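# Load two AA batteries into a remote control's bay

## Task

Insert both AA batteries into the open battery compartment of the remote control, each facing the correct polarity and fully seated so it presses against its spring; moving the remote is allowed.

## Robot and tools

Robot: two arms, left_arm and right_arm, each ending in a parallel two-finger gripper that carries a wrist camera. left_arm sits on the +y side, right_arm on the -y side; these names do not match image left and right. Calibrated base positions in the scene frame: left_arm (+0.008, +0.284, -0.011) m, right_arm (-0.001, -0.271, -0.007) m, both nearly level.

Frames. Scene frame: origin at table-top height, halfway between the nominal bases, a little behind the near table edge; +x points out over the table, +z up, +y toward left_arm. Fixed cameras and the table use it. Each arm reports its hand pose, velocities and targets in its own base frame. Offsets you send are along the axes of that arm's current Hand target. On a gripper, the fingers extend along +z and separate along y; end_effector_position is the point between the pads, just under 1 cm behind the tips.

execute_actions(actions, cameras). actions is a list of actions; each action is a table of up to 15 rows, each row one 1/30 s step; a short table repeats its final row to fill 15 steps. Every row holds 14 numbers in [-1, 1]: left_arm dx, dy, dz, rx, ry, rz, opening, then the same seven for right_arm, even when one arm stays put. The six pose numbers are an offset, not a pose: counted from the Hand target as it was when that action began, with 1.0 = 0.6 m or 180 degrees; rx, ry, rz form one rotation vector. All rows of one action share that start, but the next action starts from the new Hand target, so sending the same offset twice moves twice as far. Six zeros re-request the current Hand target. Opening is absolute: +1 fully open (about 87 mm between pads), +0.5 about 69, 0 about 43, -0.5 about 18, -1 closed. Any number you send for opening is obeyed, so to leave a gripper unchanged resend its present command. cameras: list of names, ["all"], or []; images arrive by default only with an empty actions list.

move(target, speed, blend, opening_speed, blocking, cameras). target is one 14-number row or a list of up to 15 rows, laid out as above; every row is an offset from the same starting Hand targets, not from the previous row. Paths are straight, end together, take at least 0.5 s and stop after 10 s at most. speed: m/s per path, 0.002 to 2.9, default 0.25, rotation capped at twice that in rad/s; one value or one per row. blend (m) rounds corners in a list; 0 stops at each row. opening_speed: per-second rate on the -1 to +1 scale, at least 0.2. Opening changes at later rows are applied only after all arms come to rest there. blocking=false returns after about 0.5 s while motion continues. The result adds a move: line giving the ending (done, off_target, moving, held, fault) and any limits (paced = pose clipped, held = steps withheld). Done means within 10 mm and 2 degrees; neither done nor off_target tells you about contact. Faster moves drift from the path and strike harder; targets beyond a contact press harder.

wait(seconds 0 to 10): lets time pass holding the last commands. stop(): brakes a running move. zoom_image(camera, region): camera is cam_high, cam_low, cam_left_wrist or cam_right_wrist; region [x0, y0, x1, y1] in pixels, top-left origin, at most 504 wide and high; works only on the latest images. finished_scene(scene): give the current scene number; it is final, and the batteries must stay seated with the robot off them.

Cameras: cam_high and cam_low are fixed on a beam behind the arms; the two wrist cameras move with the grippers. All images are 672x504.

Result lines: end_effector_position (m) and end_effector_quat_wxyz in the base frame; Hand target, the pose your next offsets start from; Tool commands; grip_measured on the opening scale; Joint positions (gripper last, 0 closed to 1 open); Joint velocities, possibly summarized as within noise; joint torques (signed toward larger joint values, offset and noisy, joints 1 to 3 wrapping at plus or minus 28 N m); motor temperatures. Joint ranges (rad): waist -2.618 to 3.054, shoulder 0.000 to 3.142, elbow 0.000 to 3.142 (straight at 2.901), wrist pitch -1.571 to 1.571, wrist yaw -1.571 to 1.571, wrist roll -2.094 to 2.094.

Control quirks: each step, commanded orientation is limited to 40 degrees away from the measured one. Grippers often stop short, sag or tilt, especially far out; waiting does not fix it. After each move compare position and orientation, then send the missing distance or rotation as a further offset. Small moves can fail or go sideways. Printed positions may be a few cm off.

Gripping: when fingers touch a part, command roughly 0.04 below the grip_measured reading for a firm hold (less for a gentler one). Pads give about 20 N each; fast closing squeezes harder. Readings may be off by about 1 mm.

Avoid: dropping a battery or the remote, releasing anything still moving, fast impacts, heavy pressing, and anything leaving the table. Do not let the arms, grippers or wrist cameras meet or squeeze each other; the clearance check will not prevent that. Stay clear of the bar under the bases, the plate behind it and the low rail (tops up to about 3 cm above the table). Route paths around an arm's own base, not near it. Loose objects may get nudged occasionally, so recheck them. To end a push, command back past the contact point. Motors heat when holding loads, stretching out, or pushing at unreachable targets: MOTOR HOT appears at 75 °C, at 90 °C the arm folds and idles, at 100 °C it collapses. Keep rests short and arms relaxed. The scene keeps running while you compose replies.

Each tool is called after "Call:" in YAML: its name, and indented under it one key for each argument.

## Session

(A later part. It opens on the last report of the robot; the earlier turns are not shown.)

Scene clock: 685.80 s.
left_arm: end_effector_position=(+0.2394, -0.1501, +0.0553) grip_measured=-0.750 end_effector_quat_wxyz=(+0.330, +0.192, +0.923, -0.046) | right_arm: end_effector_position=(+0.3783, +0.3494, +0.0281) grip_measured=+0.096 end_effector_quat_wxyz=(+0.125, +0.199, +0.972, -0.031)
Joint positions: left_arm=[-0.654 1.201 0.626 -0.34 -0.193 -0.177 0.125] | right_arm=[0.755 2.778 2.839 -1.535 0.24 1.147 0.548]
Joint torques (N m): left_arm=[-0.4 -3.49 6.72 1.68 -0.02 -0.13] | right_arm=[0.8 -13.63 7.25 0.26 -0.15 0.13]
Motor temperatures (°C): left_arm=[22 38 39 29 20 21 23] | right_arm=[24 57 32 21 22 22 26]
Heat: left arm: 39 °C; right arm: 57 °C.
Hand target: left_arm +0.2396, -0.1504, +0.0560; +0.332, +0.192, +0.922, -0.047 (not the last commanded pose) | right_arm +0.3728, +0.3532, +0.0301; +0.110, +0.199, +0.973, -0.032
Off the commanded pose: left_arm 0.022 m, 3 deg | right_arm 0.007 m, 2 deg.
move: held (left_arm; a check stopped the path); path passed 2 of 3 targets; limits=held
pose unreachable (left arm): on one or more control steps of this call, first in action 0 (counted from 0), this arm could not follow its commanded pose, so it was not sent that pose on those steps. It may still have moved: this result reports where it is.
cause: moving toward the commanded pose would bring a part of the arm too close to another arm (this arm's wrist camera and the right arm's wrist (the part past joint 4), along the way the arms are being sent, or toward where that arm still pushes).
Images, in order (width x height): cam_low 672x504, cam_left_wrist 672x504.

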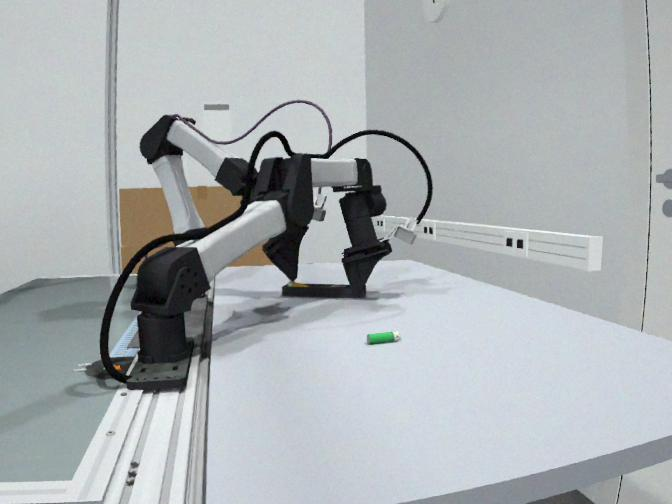

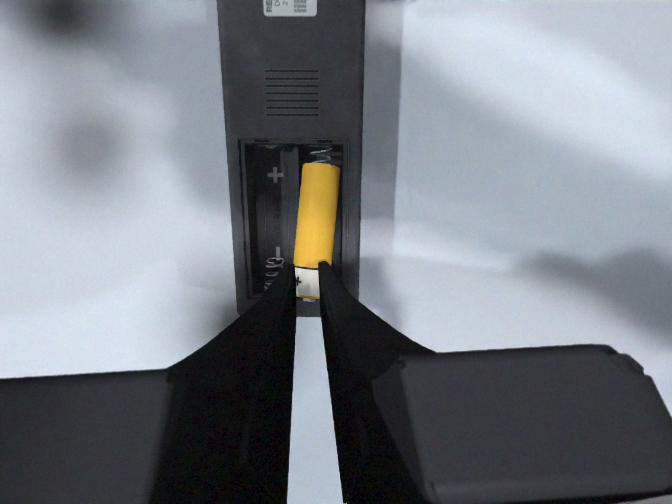

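Call:
move:
  target:
    - [0.0205,0,-0.032,0,0,0,-0.75,0,0,0,0,0,0,-0.25]
    - [0.0275,0,-0.026,0,-0.11,0,-0.75,0,0,0,0,0,0,-0.25]
  speed: 0.06
  cameras: ["cam_left_wrist","cam_low"]

Call:
zoom_image:
  camera: "cam_low"
  region: [240, 230, 360, 310]

Scene clock: 697.60 s.
left_arm: end_effector_position=(+0.2152, -0.1422, +0.0540) grip_measured=-0.750 end_effector_quat_wxyz=(+0.472, +0.183, +0.858, -0.084) | right_arm: end_effector_position=(+0.3783, +0.3494, +0.0281) grip_measured=+0.096 end_effector_quat_wxyz=(+0.125, +0.199, +0.972, -0.031)
Joint positions: left_arm=[-0.773 0.806 0.252 -0.052 -0.323 -0.183 0.125] | right_arm=[0.755 2.778 2.839 -1.535 0.24 1.147 0.548]
Joint torques (N m): left_arm=[-0.92 -1.29 6.3 2.23 -0.34 0.02] | right_arm=[0.83 -13.63 7.27 0.26 -0.15 0.13]
Motor temperatures (°C): left_arm=[22 38 39 29 20 21 23] | right_arm=[24 58 32 21 22 22 26]
Heat: left arm: 39 °C; right arm: 58 °C.
Hand target: left_arm +0.2187, -0.1416, +0.0577; +0.485, +0.181, +0.852, -0.079 | right_arm +0.3728, +0.3532, +0.0301; +0.110, +0.199, +0.973, -0.032
Off the commanded pose: left_arm 0.005 m, 2 deg | right_arm 0.007 m, 2 deg.
move: done
Images, in order (width x height): cam_low 672x504, cam_left_wrist 672x504.

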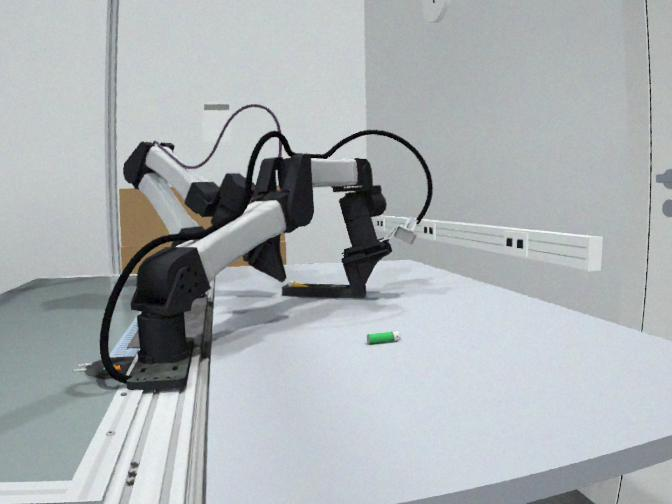

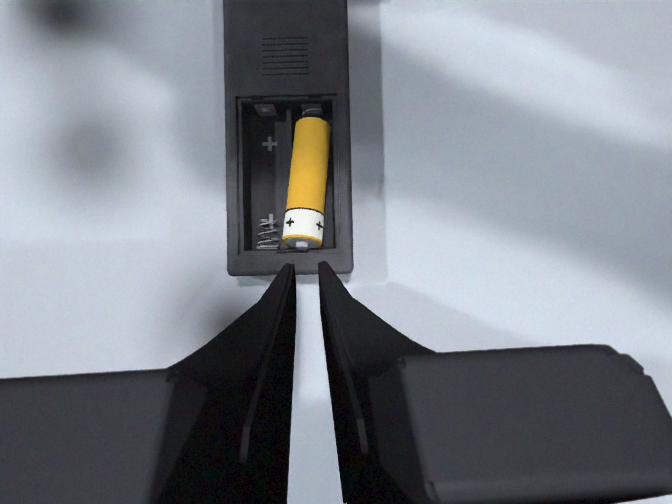

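Scaled by 4.200.

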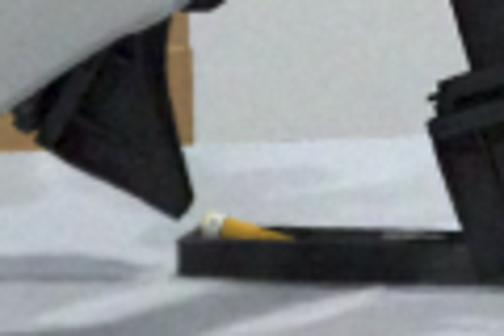

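Call:
move:
  target:
    - [-0.002,0.002,0.02,0,0,0,-0.75,0.01,0,0,0,0,0,-0.25]
    - [-0.018,0.002,0.0413,0,0,0,-0.75,0.02,0,0,0,0,0,-0.25]
  speed: 0.04
  cameras: ["cam_left_wrist","cam_low"]

Call:
zoom_image:
  camera: "cam_low"
  region: [240, 230, 360, 310]

Scene clock: 703.50 s.
left_arm: end_effector_position=(+0.2352, -0.1427, +0.0456) grip_measured=-0.750 end_effector_quat_wxyz=(+0.473, +0.182, +0.859, -0.066) | right_arm: end_effector_position=(+0.3825, +0.3525, +0.0274) grip_measured=+0.096 end_effector_quat_wxyz=(+0.142, +0.205, +0.968, -0.031)
Joint positions: left_arm=[-0.723 0.962 0.261 0.093 -0.314 -0.141 0.125] | right_arm=[0.763 2.778 2.834 -1.515 0.269 1.165 0.548]
Joint torques (N m): left_arm=[0.5 -0.06 8.4 2.41 0.22 -0.01] | right_arm=[1.77 -15.17 4.04 0.13 -0.43 0.19]
Motor temperatures (°C): left_arm=[22 38 39 30 21 21 23] | right_arm=[24 59 32 21 22 22 26]
Heat: left arm: 39 °C; right arm: 59 °C.
Hand target: left_arm +0.2439, -0.1507, +0.0542; +0.485, +0.181, +0.852, -0.079 | right_arm +0.3621, +0.3577, +0.0273; +0.110, +0.199, +0.973, -0.032
Off the commanded pose: left_arm 0.015 m, 2 deg | right_arm 0.021 m, 4 deg.
move: off_target (left_arm, right_arm)
Images, in order (width x height): cam_low 672x504, cam_left_wrist 672x504.

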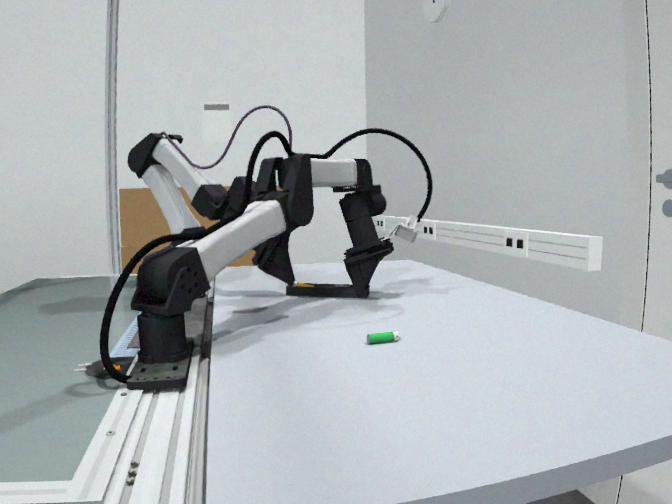

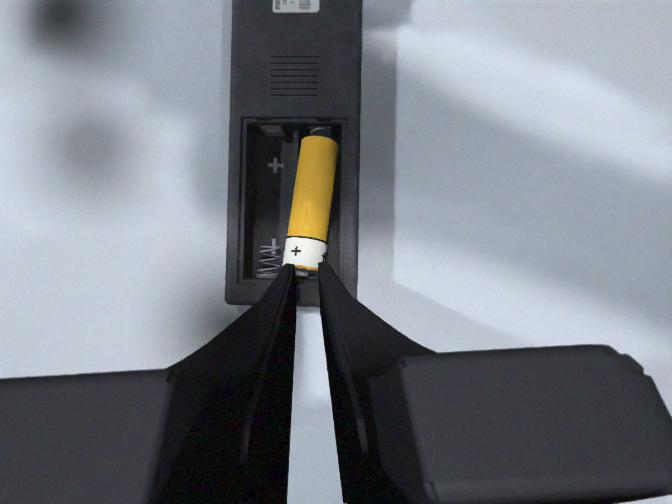

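Scaled by 4.200.

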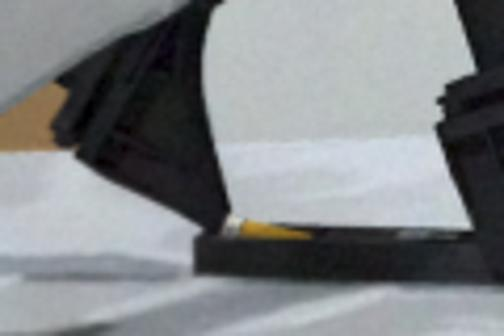

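Call:
move:
  target:
    - [-0.009,-0.006,0.0142,0,0,0,-0.75,0.01,0,0,0,0,0,-0.25]
    - [0.006,-0.006,0.03,0,0,0,-0.75,0.01,0,0,0,0,0,-0.25]
  speed: 0.03
  cameras: ["cam_left_wrist","cam_low"]

Call:
zoom_image:
  camera: "cam_low"
  region: [240, 230, 360, 310]

Scene clock: 709.93 s.
left_arm: end_effector_position=(+0.2526, -0.1518, +0.0439) grip_measured=-0.750 end_effector_quat_wxyz=(+0.483, +0.178, +0.855, -0.062) | right_arm: end_effector_position=(+0.3968, +0.3461, +0.0261) grip_measured=+0.095 end_effector_quat_wxyz=(+0.173, +0.212, +0.961, -0.040)
Joint positions: left_arm=[-0.712 1.094 0.287 0.218 -0.319 -0.129 0.125] | right_arm=[0.757 2.77 2.807 -1.474 0.332 1.168 0.548]
Joint torques (N m): left_arm=[0.05 0.08 5.68 2.63 0.36 -0.1] | right_arm=[3.03 -15.99 3.36 -0.16 -1.06 0.29]
Motor temperatures (°C): left_arm=[22 38 39 31 20 21 23] | right_arm=[24 60 32 21 22 22 26]
Heat: left arm: 39 °C; right arm: 60 °C.
Hand target: left_arm +0.2552, -0.1589, +0.0417; +0.485, +0.181, +0.852, -0.079 | right_arm +0.3567, +0.3600, +0.0259; +0.110, +0.200, +0.973, -0.032
Off the commanded pose: left_arm 0.008 m, 2 deg | right_arm 0.042 m, 8 deg.
move: off_target (right_arm)
Images, in order (width x height): cam_low 672x504, cam_left_wrist 672x504.

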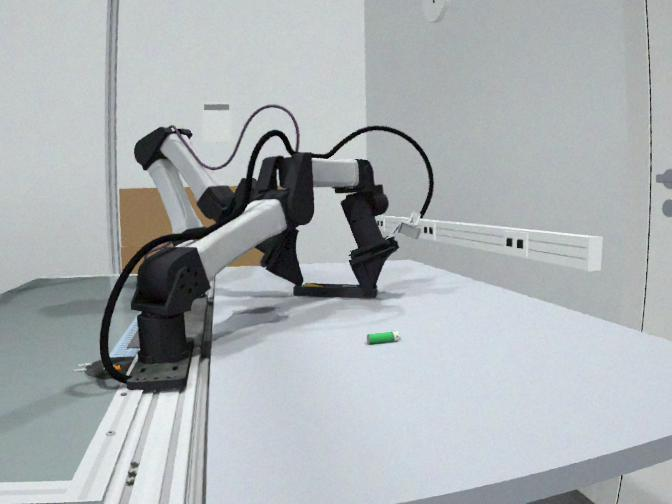

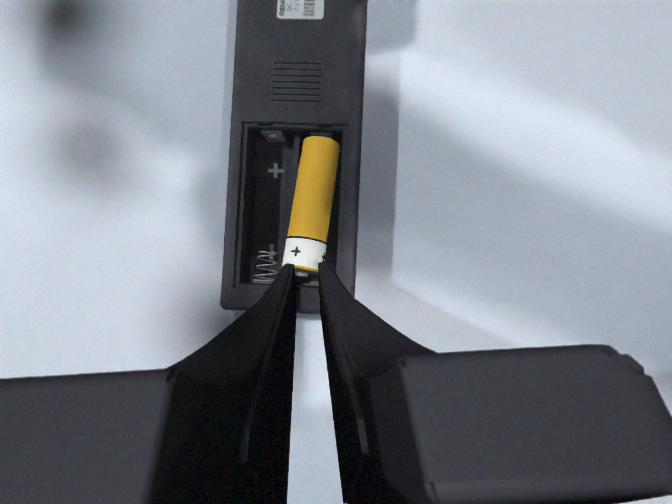

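Scaled by 4.200.

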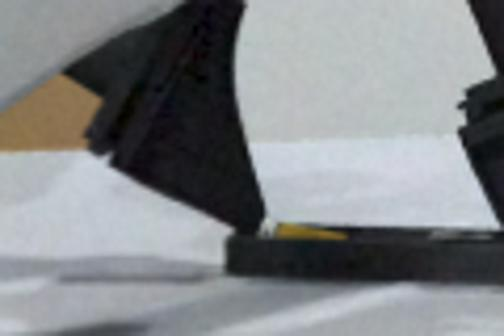

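Call:
move:
  target: [0.027,-0.006,0.02,0,0,0,-0.75,0,0,0,0,0,0,-0.25]
  speed: 0.03
  cameras: ["cam_left_wrist","cam_low"]

Call:
zoom_image:
  camera: "cam_low"
  region: [240, 230, 360, 310]

Scene clock: 717.47 s.
left_arm: end_effector_position=(+0.2657, -0.1555, +0.0412) grip_measured=-0.749 end_effector_quat_wxyz=(+0.515, +0.159, +0.840, -0.064) | right_arm: end_effector_position=(+0.4083, +0.3394, +0.0257) grip_measured=+0.095 end_effector_quat_wxyz=(+0.193, +0.220, +0.955, -0.045)
Joint positions: left_arm=[-0.712 1.186 0.244 0.428 -0.353 -0.129 0.126] | right_arm=[0.746 2.751 2.762 -1.431 0.371 1.17 0.547]
Joint torques (N m): left_arm=[-0.73 0.75 4.79 2.03 0.69 -0.24] | right_arm=[3.85 -16.42 3.43 -0.32 -1.45 0.26]
Motor temperatures (°C): left_arm=[22 37 38 31 21 21 23] | right_arm=[24 59 31 21 22 22 26]
Heat: left arm: 38 °C; right arm: 59 °C.
Hand target: left_arm +0.2559, -0.1621, +0.0215; +0.485, +0.181, +0.852, -0.079 | right_arm +0.3567, +0.3601, +0.0260; +0.110, +0.199, +0.973, -0.032
Off the commanded pose: left_arm 0.023 m, 5 deg | right_arm 0.056 m, 10 deg.
move: off_target (left_arm, right_arm)
Images, in order (width x height): cam_low 672x504, cam_left_wrist 672x504.

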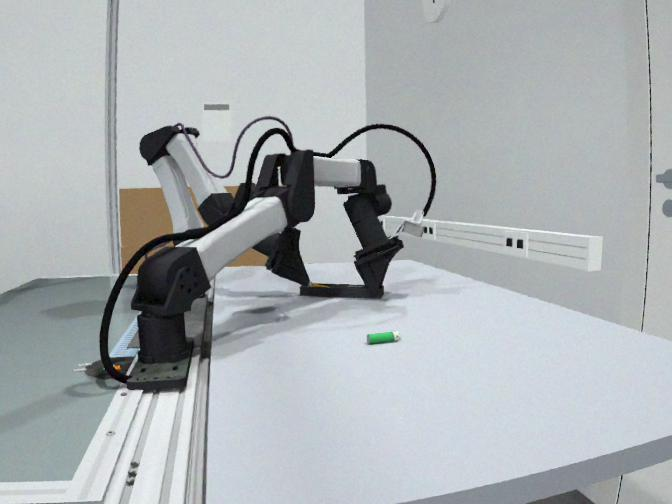

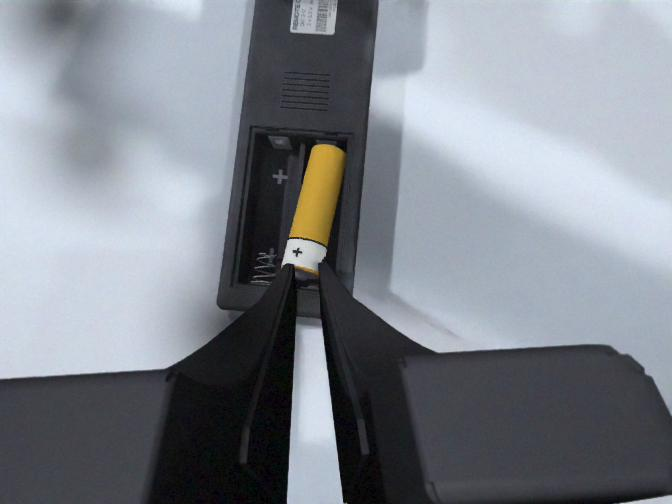

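Scaled by 4.200.

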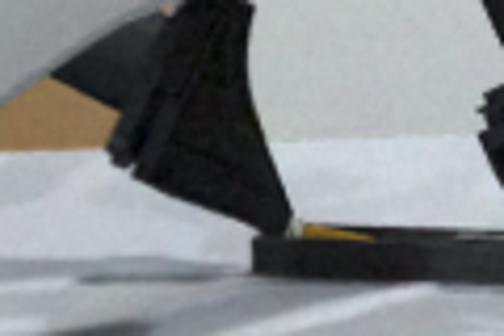

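Call:
move:
  target: [-0.011,-0.003,0.018,0,0.12,0,-0.75,0,0,0,0,0,0,-0.25]
  speed: 0.06
  cameras: ["cam_left_wrist","cam_low"]

Call:
zoom_image:
  camera: "cam_low"
  region: [240, 230, 360, 310]

Scene clock: 726.50 s.
left_arm: end_effector_position=(+0.2678, -0.1550, +0.0431) grip_measured=-0.749 end_effector_quat_wxyz=(+0.407, +0.179, +0.895, -0.024) | right_arm: end_effector_position=(+0.4084, +0.3388, +0.0257) grip_measured=+0.094 end_effector_quat_wxyz=(+0.195, +0.224, +0.954, -0.046)
Joint positions: left_arm=[-0.679 1.266 0.519 -0.029 -0.311 -0.153 0.126] | right_arm=[0.746 2.737 2.733 -1.417 0.375 1.179 0.547]
Joint torques (N m): left_arm=[-0.65 -2.92 6.28 1.95 0.02 -0.09] | right_arm=[3.85 -16.44 3.43 -0.3 -1.49 0.16]
Motor temperatures (°C): left_arm=[22 37 38 31 21 21 23] | right_arm=[24 61 31 21 23 22 26]
Heat: left arm: 38 °C; right arm: 61 °C.
Hand target: left_arm +0.2676, -0.1561, +0.0409; +0.406, +0.181, +0.896, -0.026 (not the last commanded pose) | right_arm +0.3567, +0.3601, +0.0260; +0.110, +0.199, +0.973, -0.032
Off the commanded pose: left_arm 0.026 m, 11 deg | right_arm 0.056 m, 10 deg.
move: held (left_arm; a check stopped the path), off_target (right_arm); limits=held
pose unreachable (left arm): on one or more control steps of this call, first in action 0 (counted from 0), this arm could not follow its commanded pose, so it was not sent that pose on those steps. It may still have moved: this result reports where it is.
cause: moving toward the commanded pose would bring a part of the arm too close to another arm (this arm's wrist camera and the right arm's wrist (the part past joint 5), along the way the arms are being sent, or toward where that arm still pushes).
Images, in order (width x height): cam_low 672x504, cam_left_wrist 672x504.

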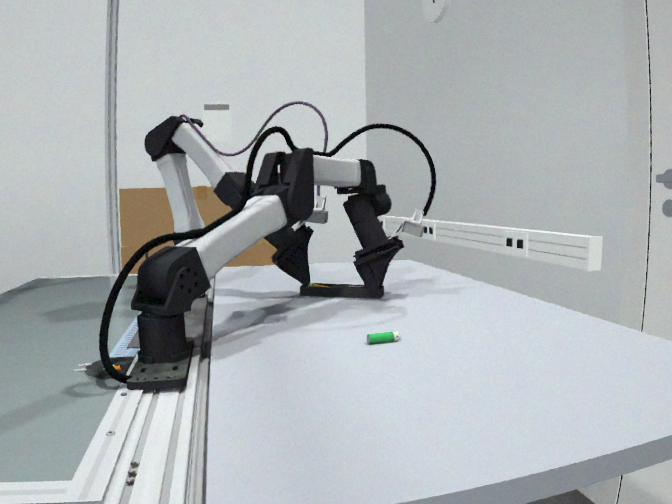

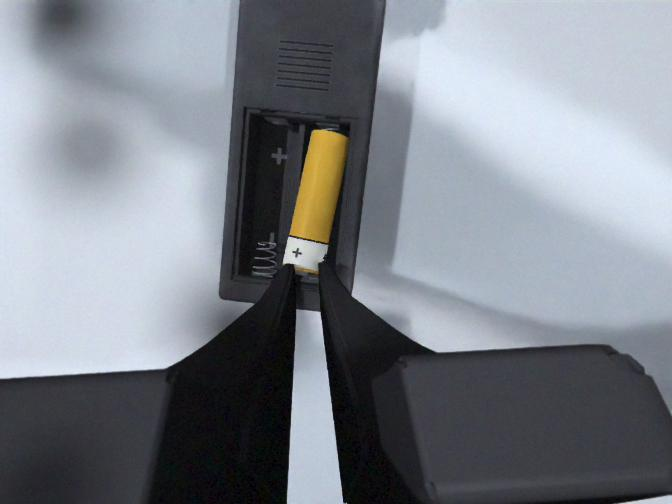

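Scaled by 4.200.

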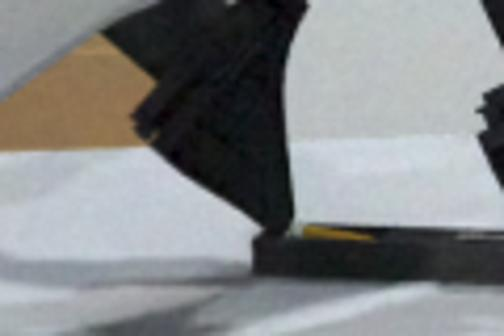

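Call:
move:
  target: [0.022,-0.005,0.026,0,0,0,-0.75,0,0,0,0,0,0,-0.25]
  speed: 0.05
  cameras: ["cam_left_wrist","cam_low"]

Call:
zoom_image:
  camera: "cam_low"
  region: [240, 230, 360, 310]

Scene clock: 730.17 s.
left_arm: end_effector_position=(+0.2716, -0.1543, +0.0406) grip_measured=-0.748 end_effector_quat_wxyz=(+0.421, +0.173, +0.890, -0.019) | right_arm: end_effector_position=(+0.4111, +0.3375, +0.0255) grip_measured=+0.094 end_effector_quat_wxyz=(+0.201, +0.230, +0.951, -0.047)
Joint positions: left_arm=[-0.684 1.277 0.494 0.032 -0.336 -0.153 0.126] | right_arm=[0.745 2.734 2.726 -1.409 0.389 1.189 0.547]
Joint torques (N m): left_arm=[-0.29 1.22 3.89 2.54 0.27 -0.12] | right_arm=[3.9 -16.58 3.48 -0.34 -1.63 0.07]
Motor temperatures (°C): left_arm=[22 37 38 31 21 21 23] | right_arm=[24 61 31 21 23 22 26]
Heat: left arm: 38 °C; right arm: 61 °C.
Hand target: left_arm +0.2698, -0.1578, +0.0203; +0.405, +0.181, +0.896, -0.026 | right_arm +0.3567, +0.3600, +0.0259; +0.110, +0.199, +0.973, -0.032
Off the commanded pose: left_arm 0.021 m, 2 deg | right_arm 0.059 m, 11 deg.
move: off_target (left_arm, right_arm)
Images, in order (width x height): cam_low 672x504, cam_left_wrist 672x504.

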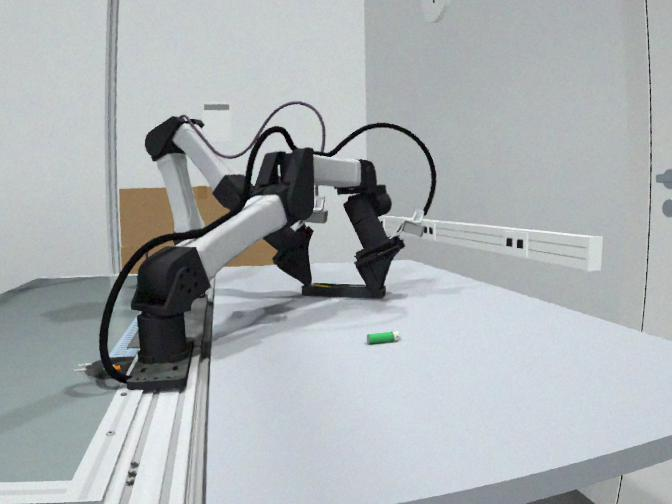

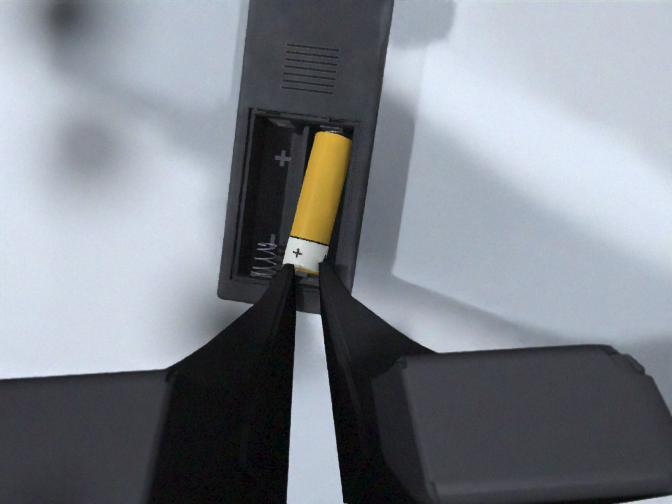

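Scaled by 4.200.

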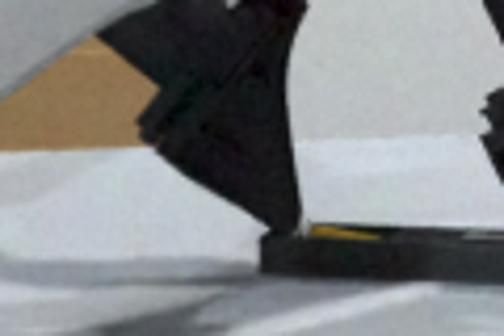

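Call:
move:
  target:
    - [-0.045,0,-0.06,0,0,0,-0.75,0,0,0,0,0,0,-0.25]
    - [0.01,0,-0.11,0,0,0,-0.75,-0.05,0,0,0,0,0,-0.25]
  speed: 0.08
  cameras: ["cam_left_wrist","cam_low"]

Call:
zoom_image:
  camera: "cam_low"
  region: [240, 230, 360, 310]

Scene clock: 734.27 s.
left_arm: end_effector_position=(+0.2692, -0.1536, +0.0437) grip_measured=-0.749 end_effector_quat_wxyz=(+0.418, +0.175, +0.891, -0.017) | right_arm: end_effector_position=(+0.4132, +0.3367, +0.0263) grip_measured=+0.094 end_effector_quat_wxyz=(+0.206, +0.231, +0.950, -0.048)
Joint positions: left_arm=[-0.689 1.261 0.503 -0.001 -0.34 -0.153 0.126] | right_arm=[0.744 2.734 2.726 -1.405 0.397 1.19 0.547]
Joint torques (N m): left_arm=[-0.31 -3.52 6.42 1.86 -0.05 -0.09] | right_arm=[0.57 -14.39 5.41 0.59 0.09 0.05]
Motor temperatures (°C): left_arm=[22 37 37 32 21 21 23] | right_arm=[24 61 30 21 23 22 26]
Heat: left arm: 37 °C; right arm: 61 °C.
Hand target: left_arm +0.2691, -0.1540, +0.0433; +0.418, +0.176, +0.891, -0.018 (not the last commanded pose) | right_arm +0.4108, +0.3377, +0.0258; +0.201, +0.230, +0.951, -0.047 (not the last commanded pose)
Off the commanded pose: left_arm 0.054 m, 2 deg | right_arm 0.033 m, 12 deg.
move: held (left_arm, right_arm; a check stopped the path); path passed 0 of 2 targets; limits=held
pose unreachable (left arm): on one or more control steps of this call, first in action 0 (counted from 0), this arm could not follow its commanded pose, so it was not sent that pose on those steps. It may still have moved: this result reports where it is.
cause: moving toward the commanded pose would bring a part of the arm too close to another arm (this arm's wrist camera and the right arm's wrist (the part past joint 4), at the place that arm was heading or pushing toward when its own hold began).
pose unreachable (right arm): on one or more control steps of this call, first in action 0 (counted from 0), this arm could not follow its commanded pose, so it was not sent that pose on those steps. It may still have moved: this result reports where it is.
cause: moving toward the commanded pose would bring a part of the arm too close to another arm (this arm's wrist (the part past joint 4) and the left arm's wrist camera, along the way the arms are being sent, or toward where that arm still pushes).
Images, in order (width x height): cam_low 672x504, cam_left_wrist 672x504.

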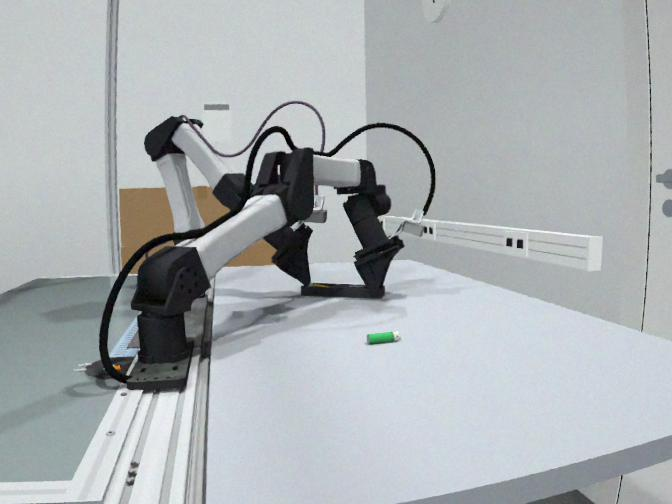

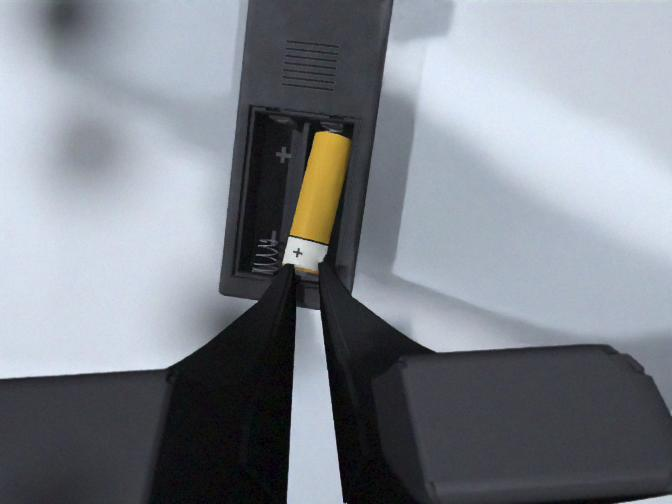

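Scaled by 4.200.

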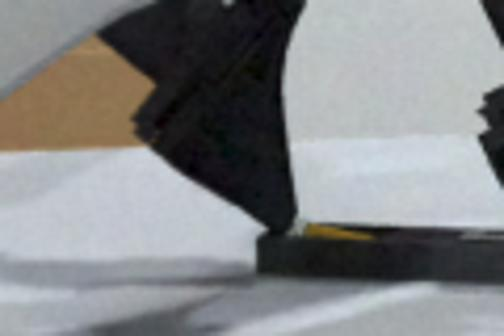

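Retreat left along −tool z (up/back).

Call:
move:
  target: [0.015,0,-0.09,0,0,0,-0.75,0,0,0,0,0,0,-0.25]
  speed: 0.06
  cameras: ["cam_left_wrist","cam_low"]

Call:
zoom_image:
  camera: "cam_low"
  region: [240, 230, 360, 310]

Scene clock: 739.53 s.
left_arm: end_effector_position=(+0.2227, -0.1431, +0.0680) grip_measured=-0.750 end_effector_quat_wxyz=(+0.409, +0.185, +0.893, -0.021) | right_arm: end_effector_position=(+0.4133, +0.3367, +0.0263) grip_measured=+0.094 end_effector_quat_wxyz=(+0.206, +0.231, +0.950, -0.048)
Joint positions: left_arm=[-0.795 1.001 0.491 -0.293 -0.393 -0.225 0.125] | right_arm=[0.744 2.734 2.726 -1.405 0.397 1.19 0.547]
Joint torques (N m): left_arm=[-0.79 -3.07 6.87 1.81 -0.37 -0.26] | right_arm=[0.57 -14.38 5.41 0.59 0.09 0.05]
Motor temperatures (°C): left_arm=[22 37 38 31 21 21 23] | right_arm=[24 62 30 21 23 22 26]
Heat: left arm: 38 °C; right arm: 62 °C.
Hand target: left_arm +0.2239, -0.1416, +0.0715; +0.418, +0.176, +0.891, -0.018 | right_arm +0.4108, +0.3378, +0.0258; +0.201, +0.230, +0.951, -0.047
Off the commanded pose: left_arm 0.004 m, 2 deg | right_arm 0.003 m, 1 deg.
move: done
Images, in order (width x height): cam_low 672x504, cam_left_wrist 672x504.

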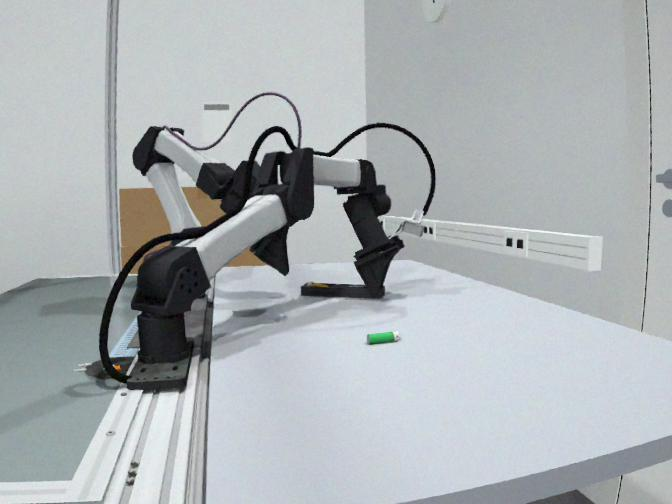

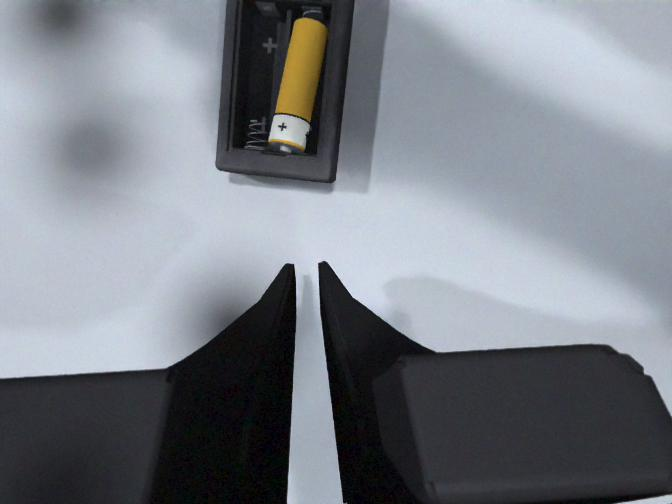

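Scaled by 4.200.

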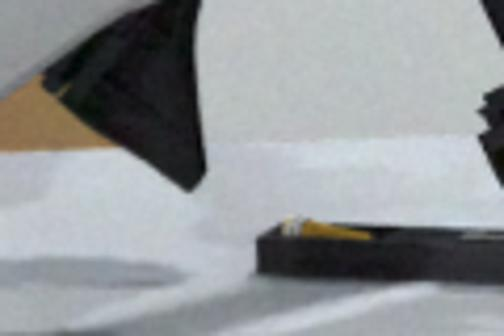

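Call:
zoom_image:
  camera: "cam_left_wrist"
  region: [200, 60, 380, 195]

Scaled by 2.800.

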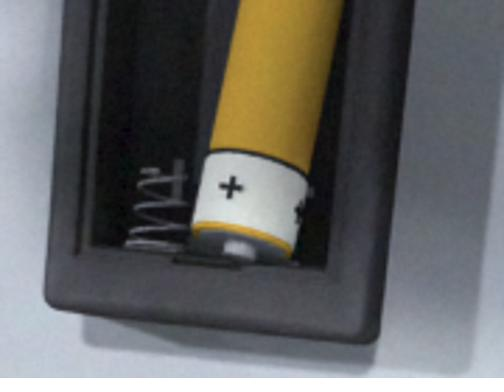

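Call:
move:
  target:
    - [0,0,0,0,0,0,-1,0,0,0,0,0,0,0.5]
    - [0,0,0,0,0,0,-1,0,0,-0.1,0,0,0,0.5]
    - [0,0,0,0,0,0,-1,0,-0.35,-0.1,0,0,0,0.5]
    - [-0.0555,0,0.069,0,0,0,-1,0,-0.35,-0.1,0,0,0,0.5]
  speed: 0.12
  opening_speed: 1
  cameras: ["cam_left_wrist","cam_low"]

Call:
zoom_image:
  camera: "cam_low"
  region: [240, 230, 360, 310]

Scene clock: 754.23 s.
left_arm: end_effector_position=(+0.2636, -0.1518, +0.0595) grip_measured=-1.000 end_effector_quat_wxyz=(+0.403, +0.178, +0.898, -0.007) | right_arm: end_effector_position=(+0.2914, +0.1623, +0.0729) grip_measured=+0.500 end_effector_quat_wxyz=(+0.193, +0.226, +0.953, -0.061)
Joint positions: left_arm=[-0.702 1.223 0.574 -0.154 -0.353 -0.165 0] | right_arm=[0.597 1.728 1.285 -0.948 0.367 1.03 0.75]
Joint torques (N m): left_arm=[0.7 -3.02 9.01 2.04 0.07 0] | right_arm=[-0.2 -10.37 4.88 0.85 0.09 -0.01]
Motor temperatures (°C): left_arm=[22 37 39 31 21 21 23] | right_arm=[24 62 30 21 23 22 26]
Heat: left arm: 39 °C; right arm: 62 °C.
Hand target: left_arm +0.2742, -0.1589, +0.0697; +0.418, +0.176, +0.891, -0.018 | right_arm +0.2934, +0.1617, +0.0801; +0.201, +0.230, +0.951, -0.047
Off the commanded pose: left_arm 0.016 m, 2 deg | right_arm 0.007 m, 2 deg.
elbow stopped short (right arm): the move would have taken joint 3 (elbow) straighter than the controller allows.
move: off_target (left_arm)
Images, in order (width x height): cam_low 672x504, cam_left_wrist 672x504.

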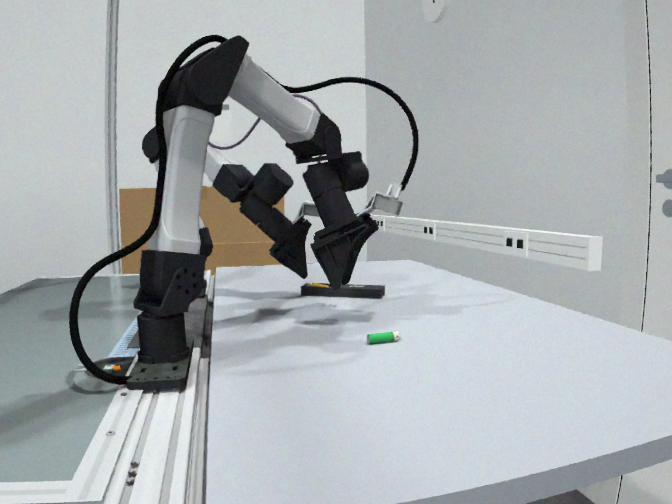

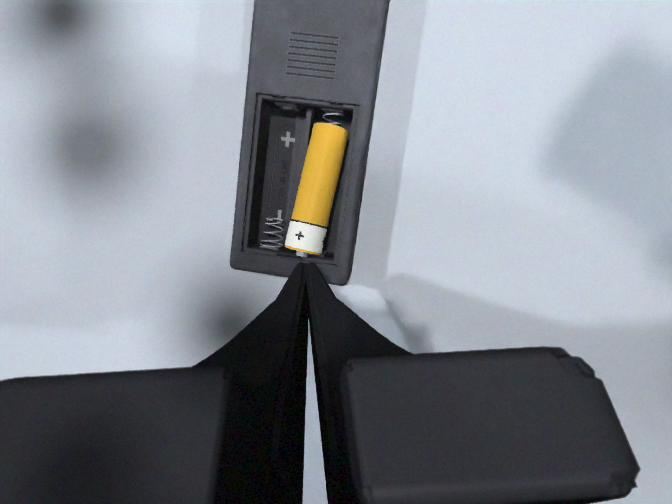

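Scaled by 4.200.

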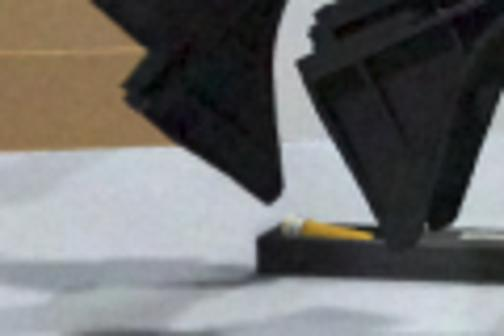

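Call:
move:
  target:
    - [-0.025,0.001,0.012,0,0,0,-1,0,0,0,0,0,0,0.5]
    - [0.023,-0.001,0.054,0,0,0,-1,0,0,0,0,0,0,0.5]
  speed: 0.05
  cameras: ["cam_left_wrist","cam_low"]

Call:
zoom_image:
  camera: "cam_low"
  region: [240, 230, 360, 310]

Scene clock: 759.57 s.
left_arm: end_effector_position=(+0.2932, -0.1647, +0.0485) grip_measured=-1.000 end_effector_quat_wxyz=(+0.432, +0.169, +0.886, -0.020) | right_arm: end_effector_position=(+0.2913, +0.1623, +0.0729) grip_measured=+0.500 end_effector_quat_wxyz=(+0.192, +0.226, +0.953, -0.061)
Joint positions: left_arm=[-0.666 1.355 0.565 0.065 -0.332 -0.138 0] | right_arm=[0.597 1.728 1.285 -0.948 0.366 1.03 0.75]
Joint torques (N m): left_arm=[0.32 -2.78 5.11 1.85 0.08 -0.06] | right_arm=[-0.2 -10.37 4.88 0.85 0.09 -0.01]
Motor temperatures (°C): left_arm=[22 37 39 31 21 21 23] | right_arm=[24 60 30 21 23 22 25]
Heat: left arm: 39 °C; right arm: 60 °C.
Hand target: left_arm +0.2897, -0.1611, +0.0381; +0.418, +0.176, +0.891, -0.018 | right_arm +0.2934, +0.1617, +0.0800; +0.201, +0.230, +0.951, -0.047
Off the commanded pose: left_arm 0.011 m, 2 deg | right_arm 0.007 m, 2 deg.
move: off_target (left_arm)
Images, in order (width x height): cam_low 672x504, cam_left_wrist 672x504.

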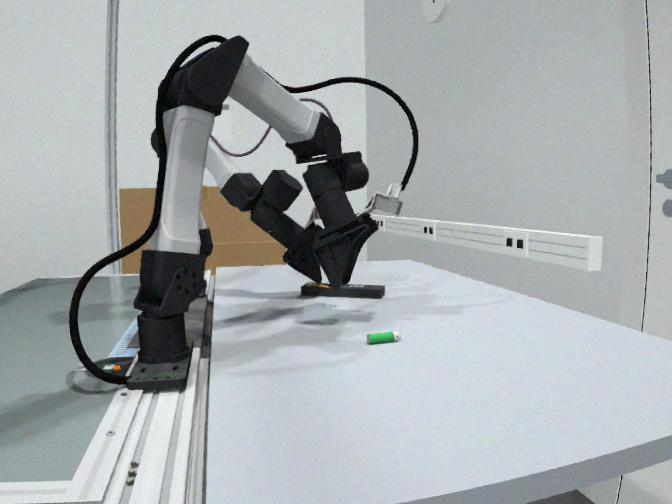

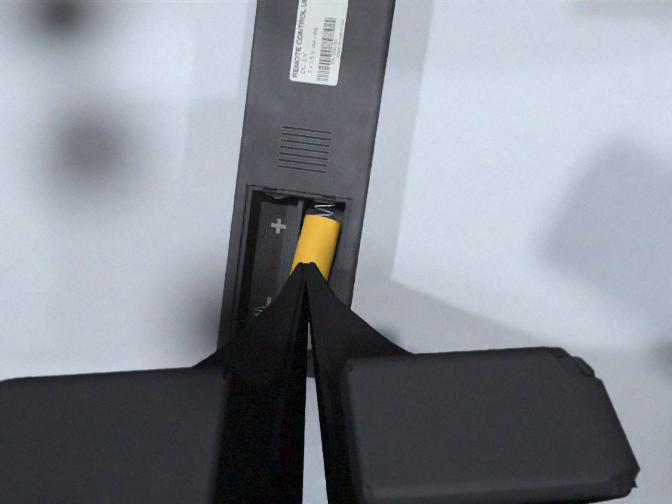

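Scaled by 4.200.

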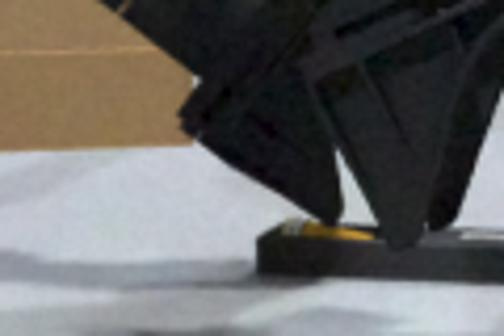

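Call:
move:
  target:
    - [-0.015,0.001,-0.013,0,0,0,-1,0,0,0,0,0,0,0.5]
    - [-0.001,0.001,-0.034,0,0,0,-1,0,0,0,0,0,0,0.5]
    - [0.058,-0.006,0.016,0,0,0,-1,0,0,0,0,0,0,0.5]
  speed: 0.05
  cameras: ["cam_left_wrist","cam_low"]

Call:
zoom_image:
  camera: "cam_low"
  region: [240, 230, 360, 310]

Scene clock: 768.70 s.
left_arm: end_effector_position=(+0.2952, -0.1723, +0.0427) grip_measured=-1.000 end_effector_quat_wxyz=(+0.476, +0.160, +0.864, -0.044) | right_arm: end_effector_position=(+0.2913, +0.1623, +0.0729) grip_measured=+0.500 end_effector_quat_wxyz=(+0.192, +0.226, +0.953, -0.061)
Joint positions: left_arm=[-0.684 1.366 0.456 0.296 -0.339 -0.14 0] | right_arm=[0.597 1.728 1.285 -0.948 0.366 1.03 0.75]
Joint torques (N m): left_arm=[0.14 -0.99 2.99 1.05 0.01 -0.17] | right_arm=[-0.18 -10.37 4.86 0.85 0.09 -0.01]
Motor temperatures (°C): left_arm=[22 37 38 31 21 21 23] | right_arm=[24 58 30 21 22 22 25]
Heat: left arm: 38 °C; right arm: 58 °C.
Hand target: left_arm +0.2751, -0.1559, +0.0054; +0.418, +0.176, +0.891, -0.018 | right_arm +0.2934, +0.1617, +0.0800; +0.201, +0.230, +0.951, -0.047
Off the commanded pose: left_arm 0.045 m, 8 deg | right_arm 0.007 m, 2 deg.
move: off_target (left_arm)
Images, in order (width x height): cam_low 672x504, cam_left_wrist 672x504.

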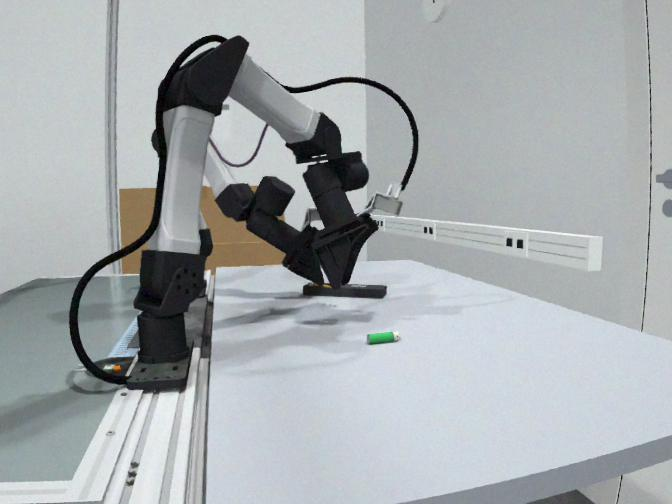

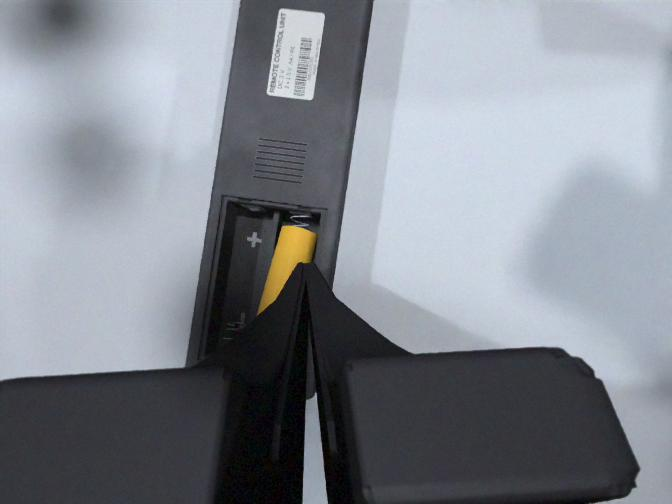

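Scaled by 4.200.

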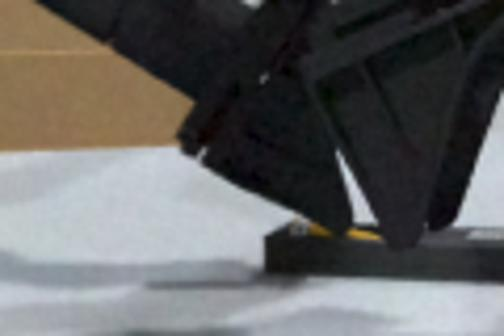

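Call:
move:
  target:
    - [-0.06,0,-0.045,0,0,0,-1,0,0,0,0,0,0,0.5]
    - [-0.03,0.01,-0.10,0,0.14,0,-1,0.1,-0.1,0,0,0,0,0.5]
  speed: 0.1
  cameras: ["cam_left_wrist","cam_low","cam_high"]

Call:
zoom_image:
  camera: "cam_low"
  region: [240, 230, 360, 310]

Scene clock: 778.43 s.
left_arm: end_effector_position=(+0.2373, -0.1406, +0.0536) grip_measured=-1.000 end_effector_quat_wxyz=(+0.209, +0.186, +0.960, +0.030) | right_arm: end_effector_position=(+0.2151, +0.1313, +0.0516) grip_measured=+0.500 end_effector_quat_wxyz=(+0.188, +0.224, +0.955, -0.058)
Joint positions: left_arm=[-0.651 1.438 0.891 -0.665 -0.236 -0.225 0] | right_arm=[0.661 1.454 0.92 -0.882 0.366 1.093 0.75]
Joint torques (N m): left_arm=[0.64 -4.23 8.72 1.13 0.09 -0.21] | right_arm=[0.92 -7.16 4.88 0.8 0.26 0.18]
Motor temperatures (°C): left_arm=[22 36 38 30 20 21 23] | right_arm=[24 56 30 21 22 22 25]
Heat: left arm: 38 °C; right arm: 56 °C.
Hand target: left_arm +0.2434, -0.1449, +0.0586; +0.214, +0.175, +0.961, +0.021 | right_arm +0.2173, +0.1335, +0.0557; +0.201, +0.230, +0.951, -0.047
Off the commanded pose: left_arm 0.009 m, 2 deg | right_arm 0.005 m, 2 deg.
move: done
Images, in order (width x height): cam_high 672x504, cam_low 672x504, cam_left_wrist 672x504.

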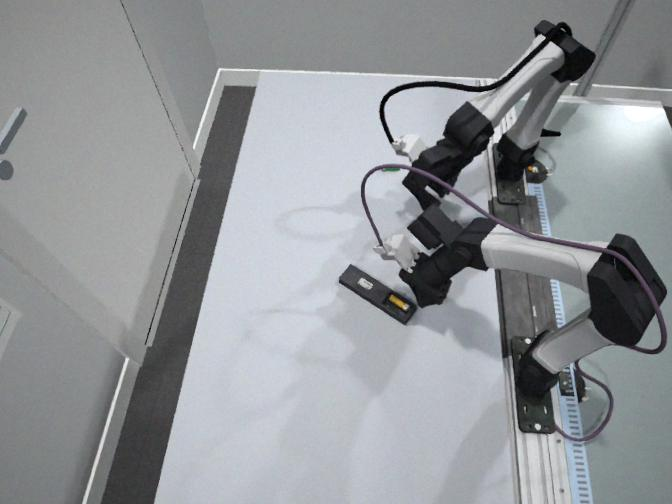

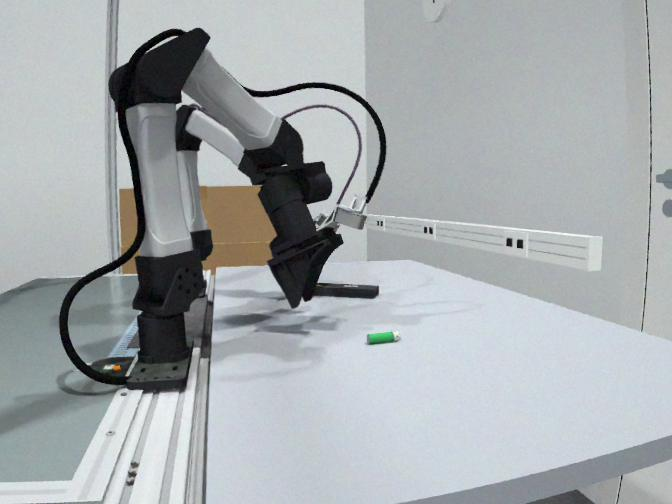

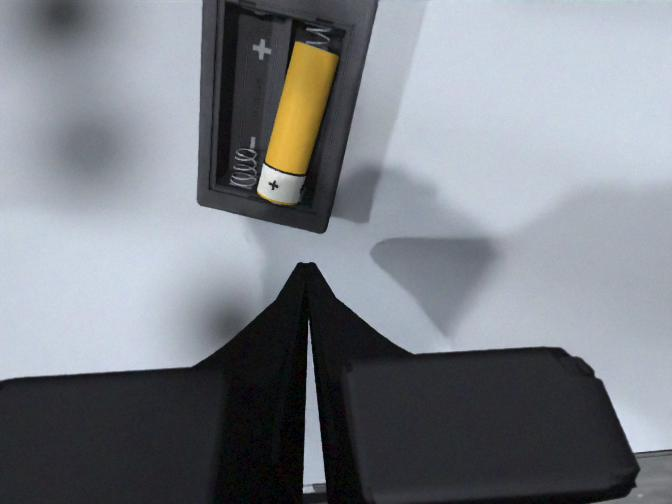

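Scaled by 4.200.

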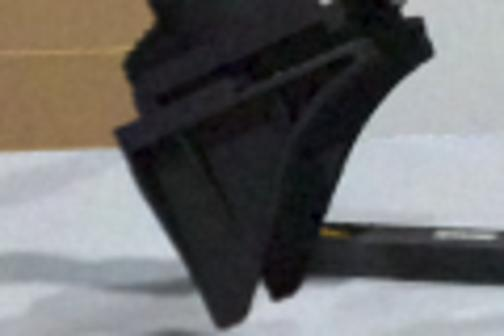

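Call:
zoom_image:
  camera: "cam_left_wrist"
  region: [180, 80, 400, 245]

Scaled by 2.291.

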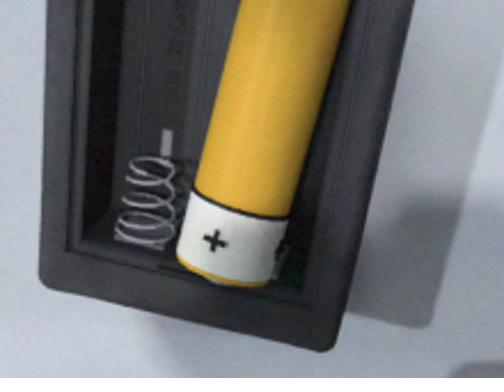

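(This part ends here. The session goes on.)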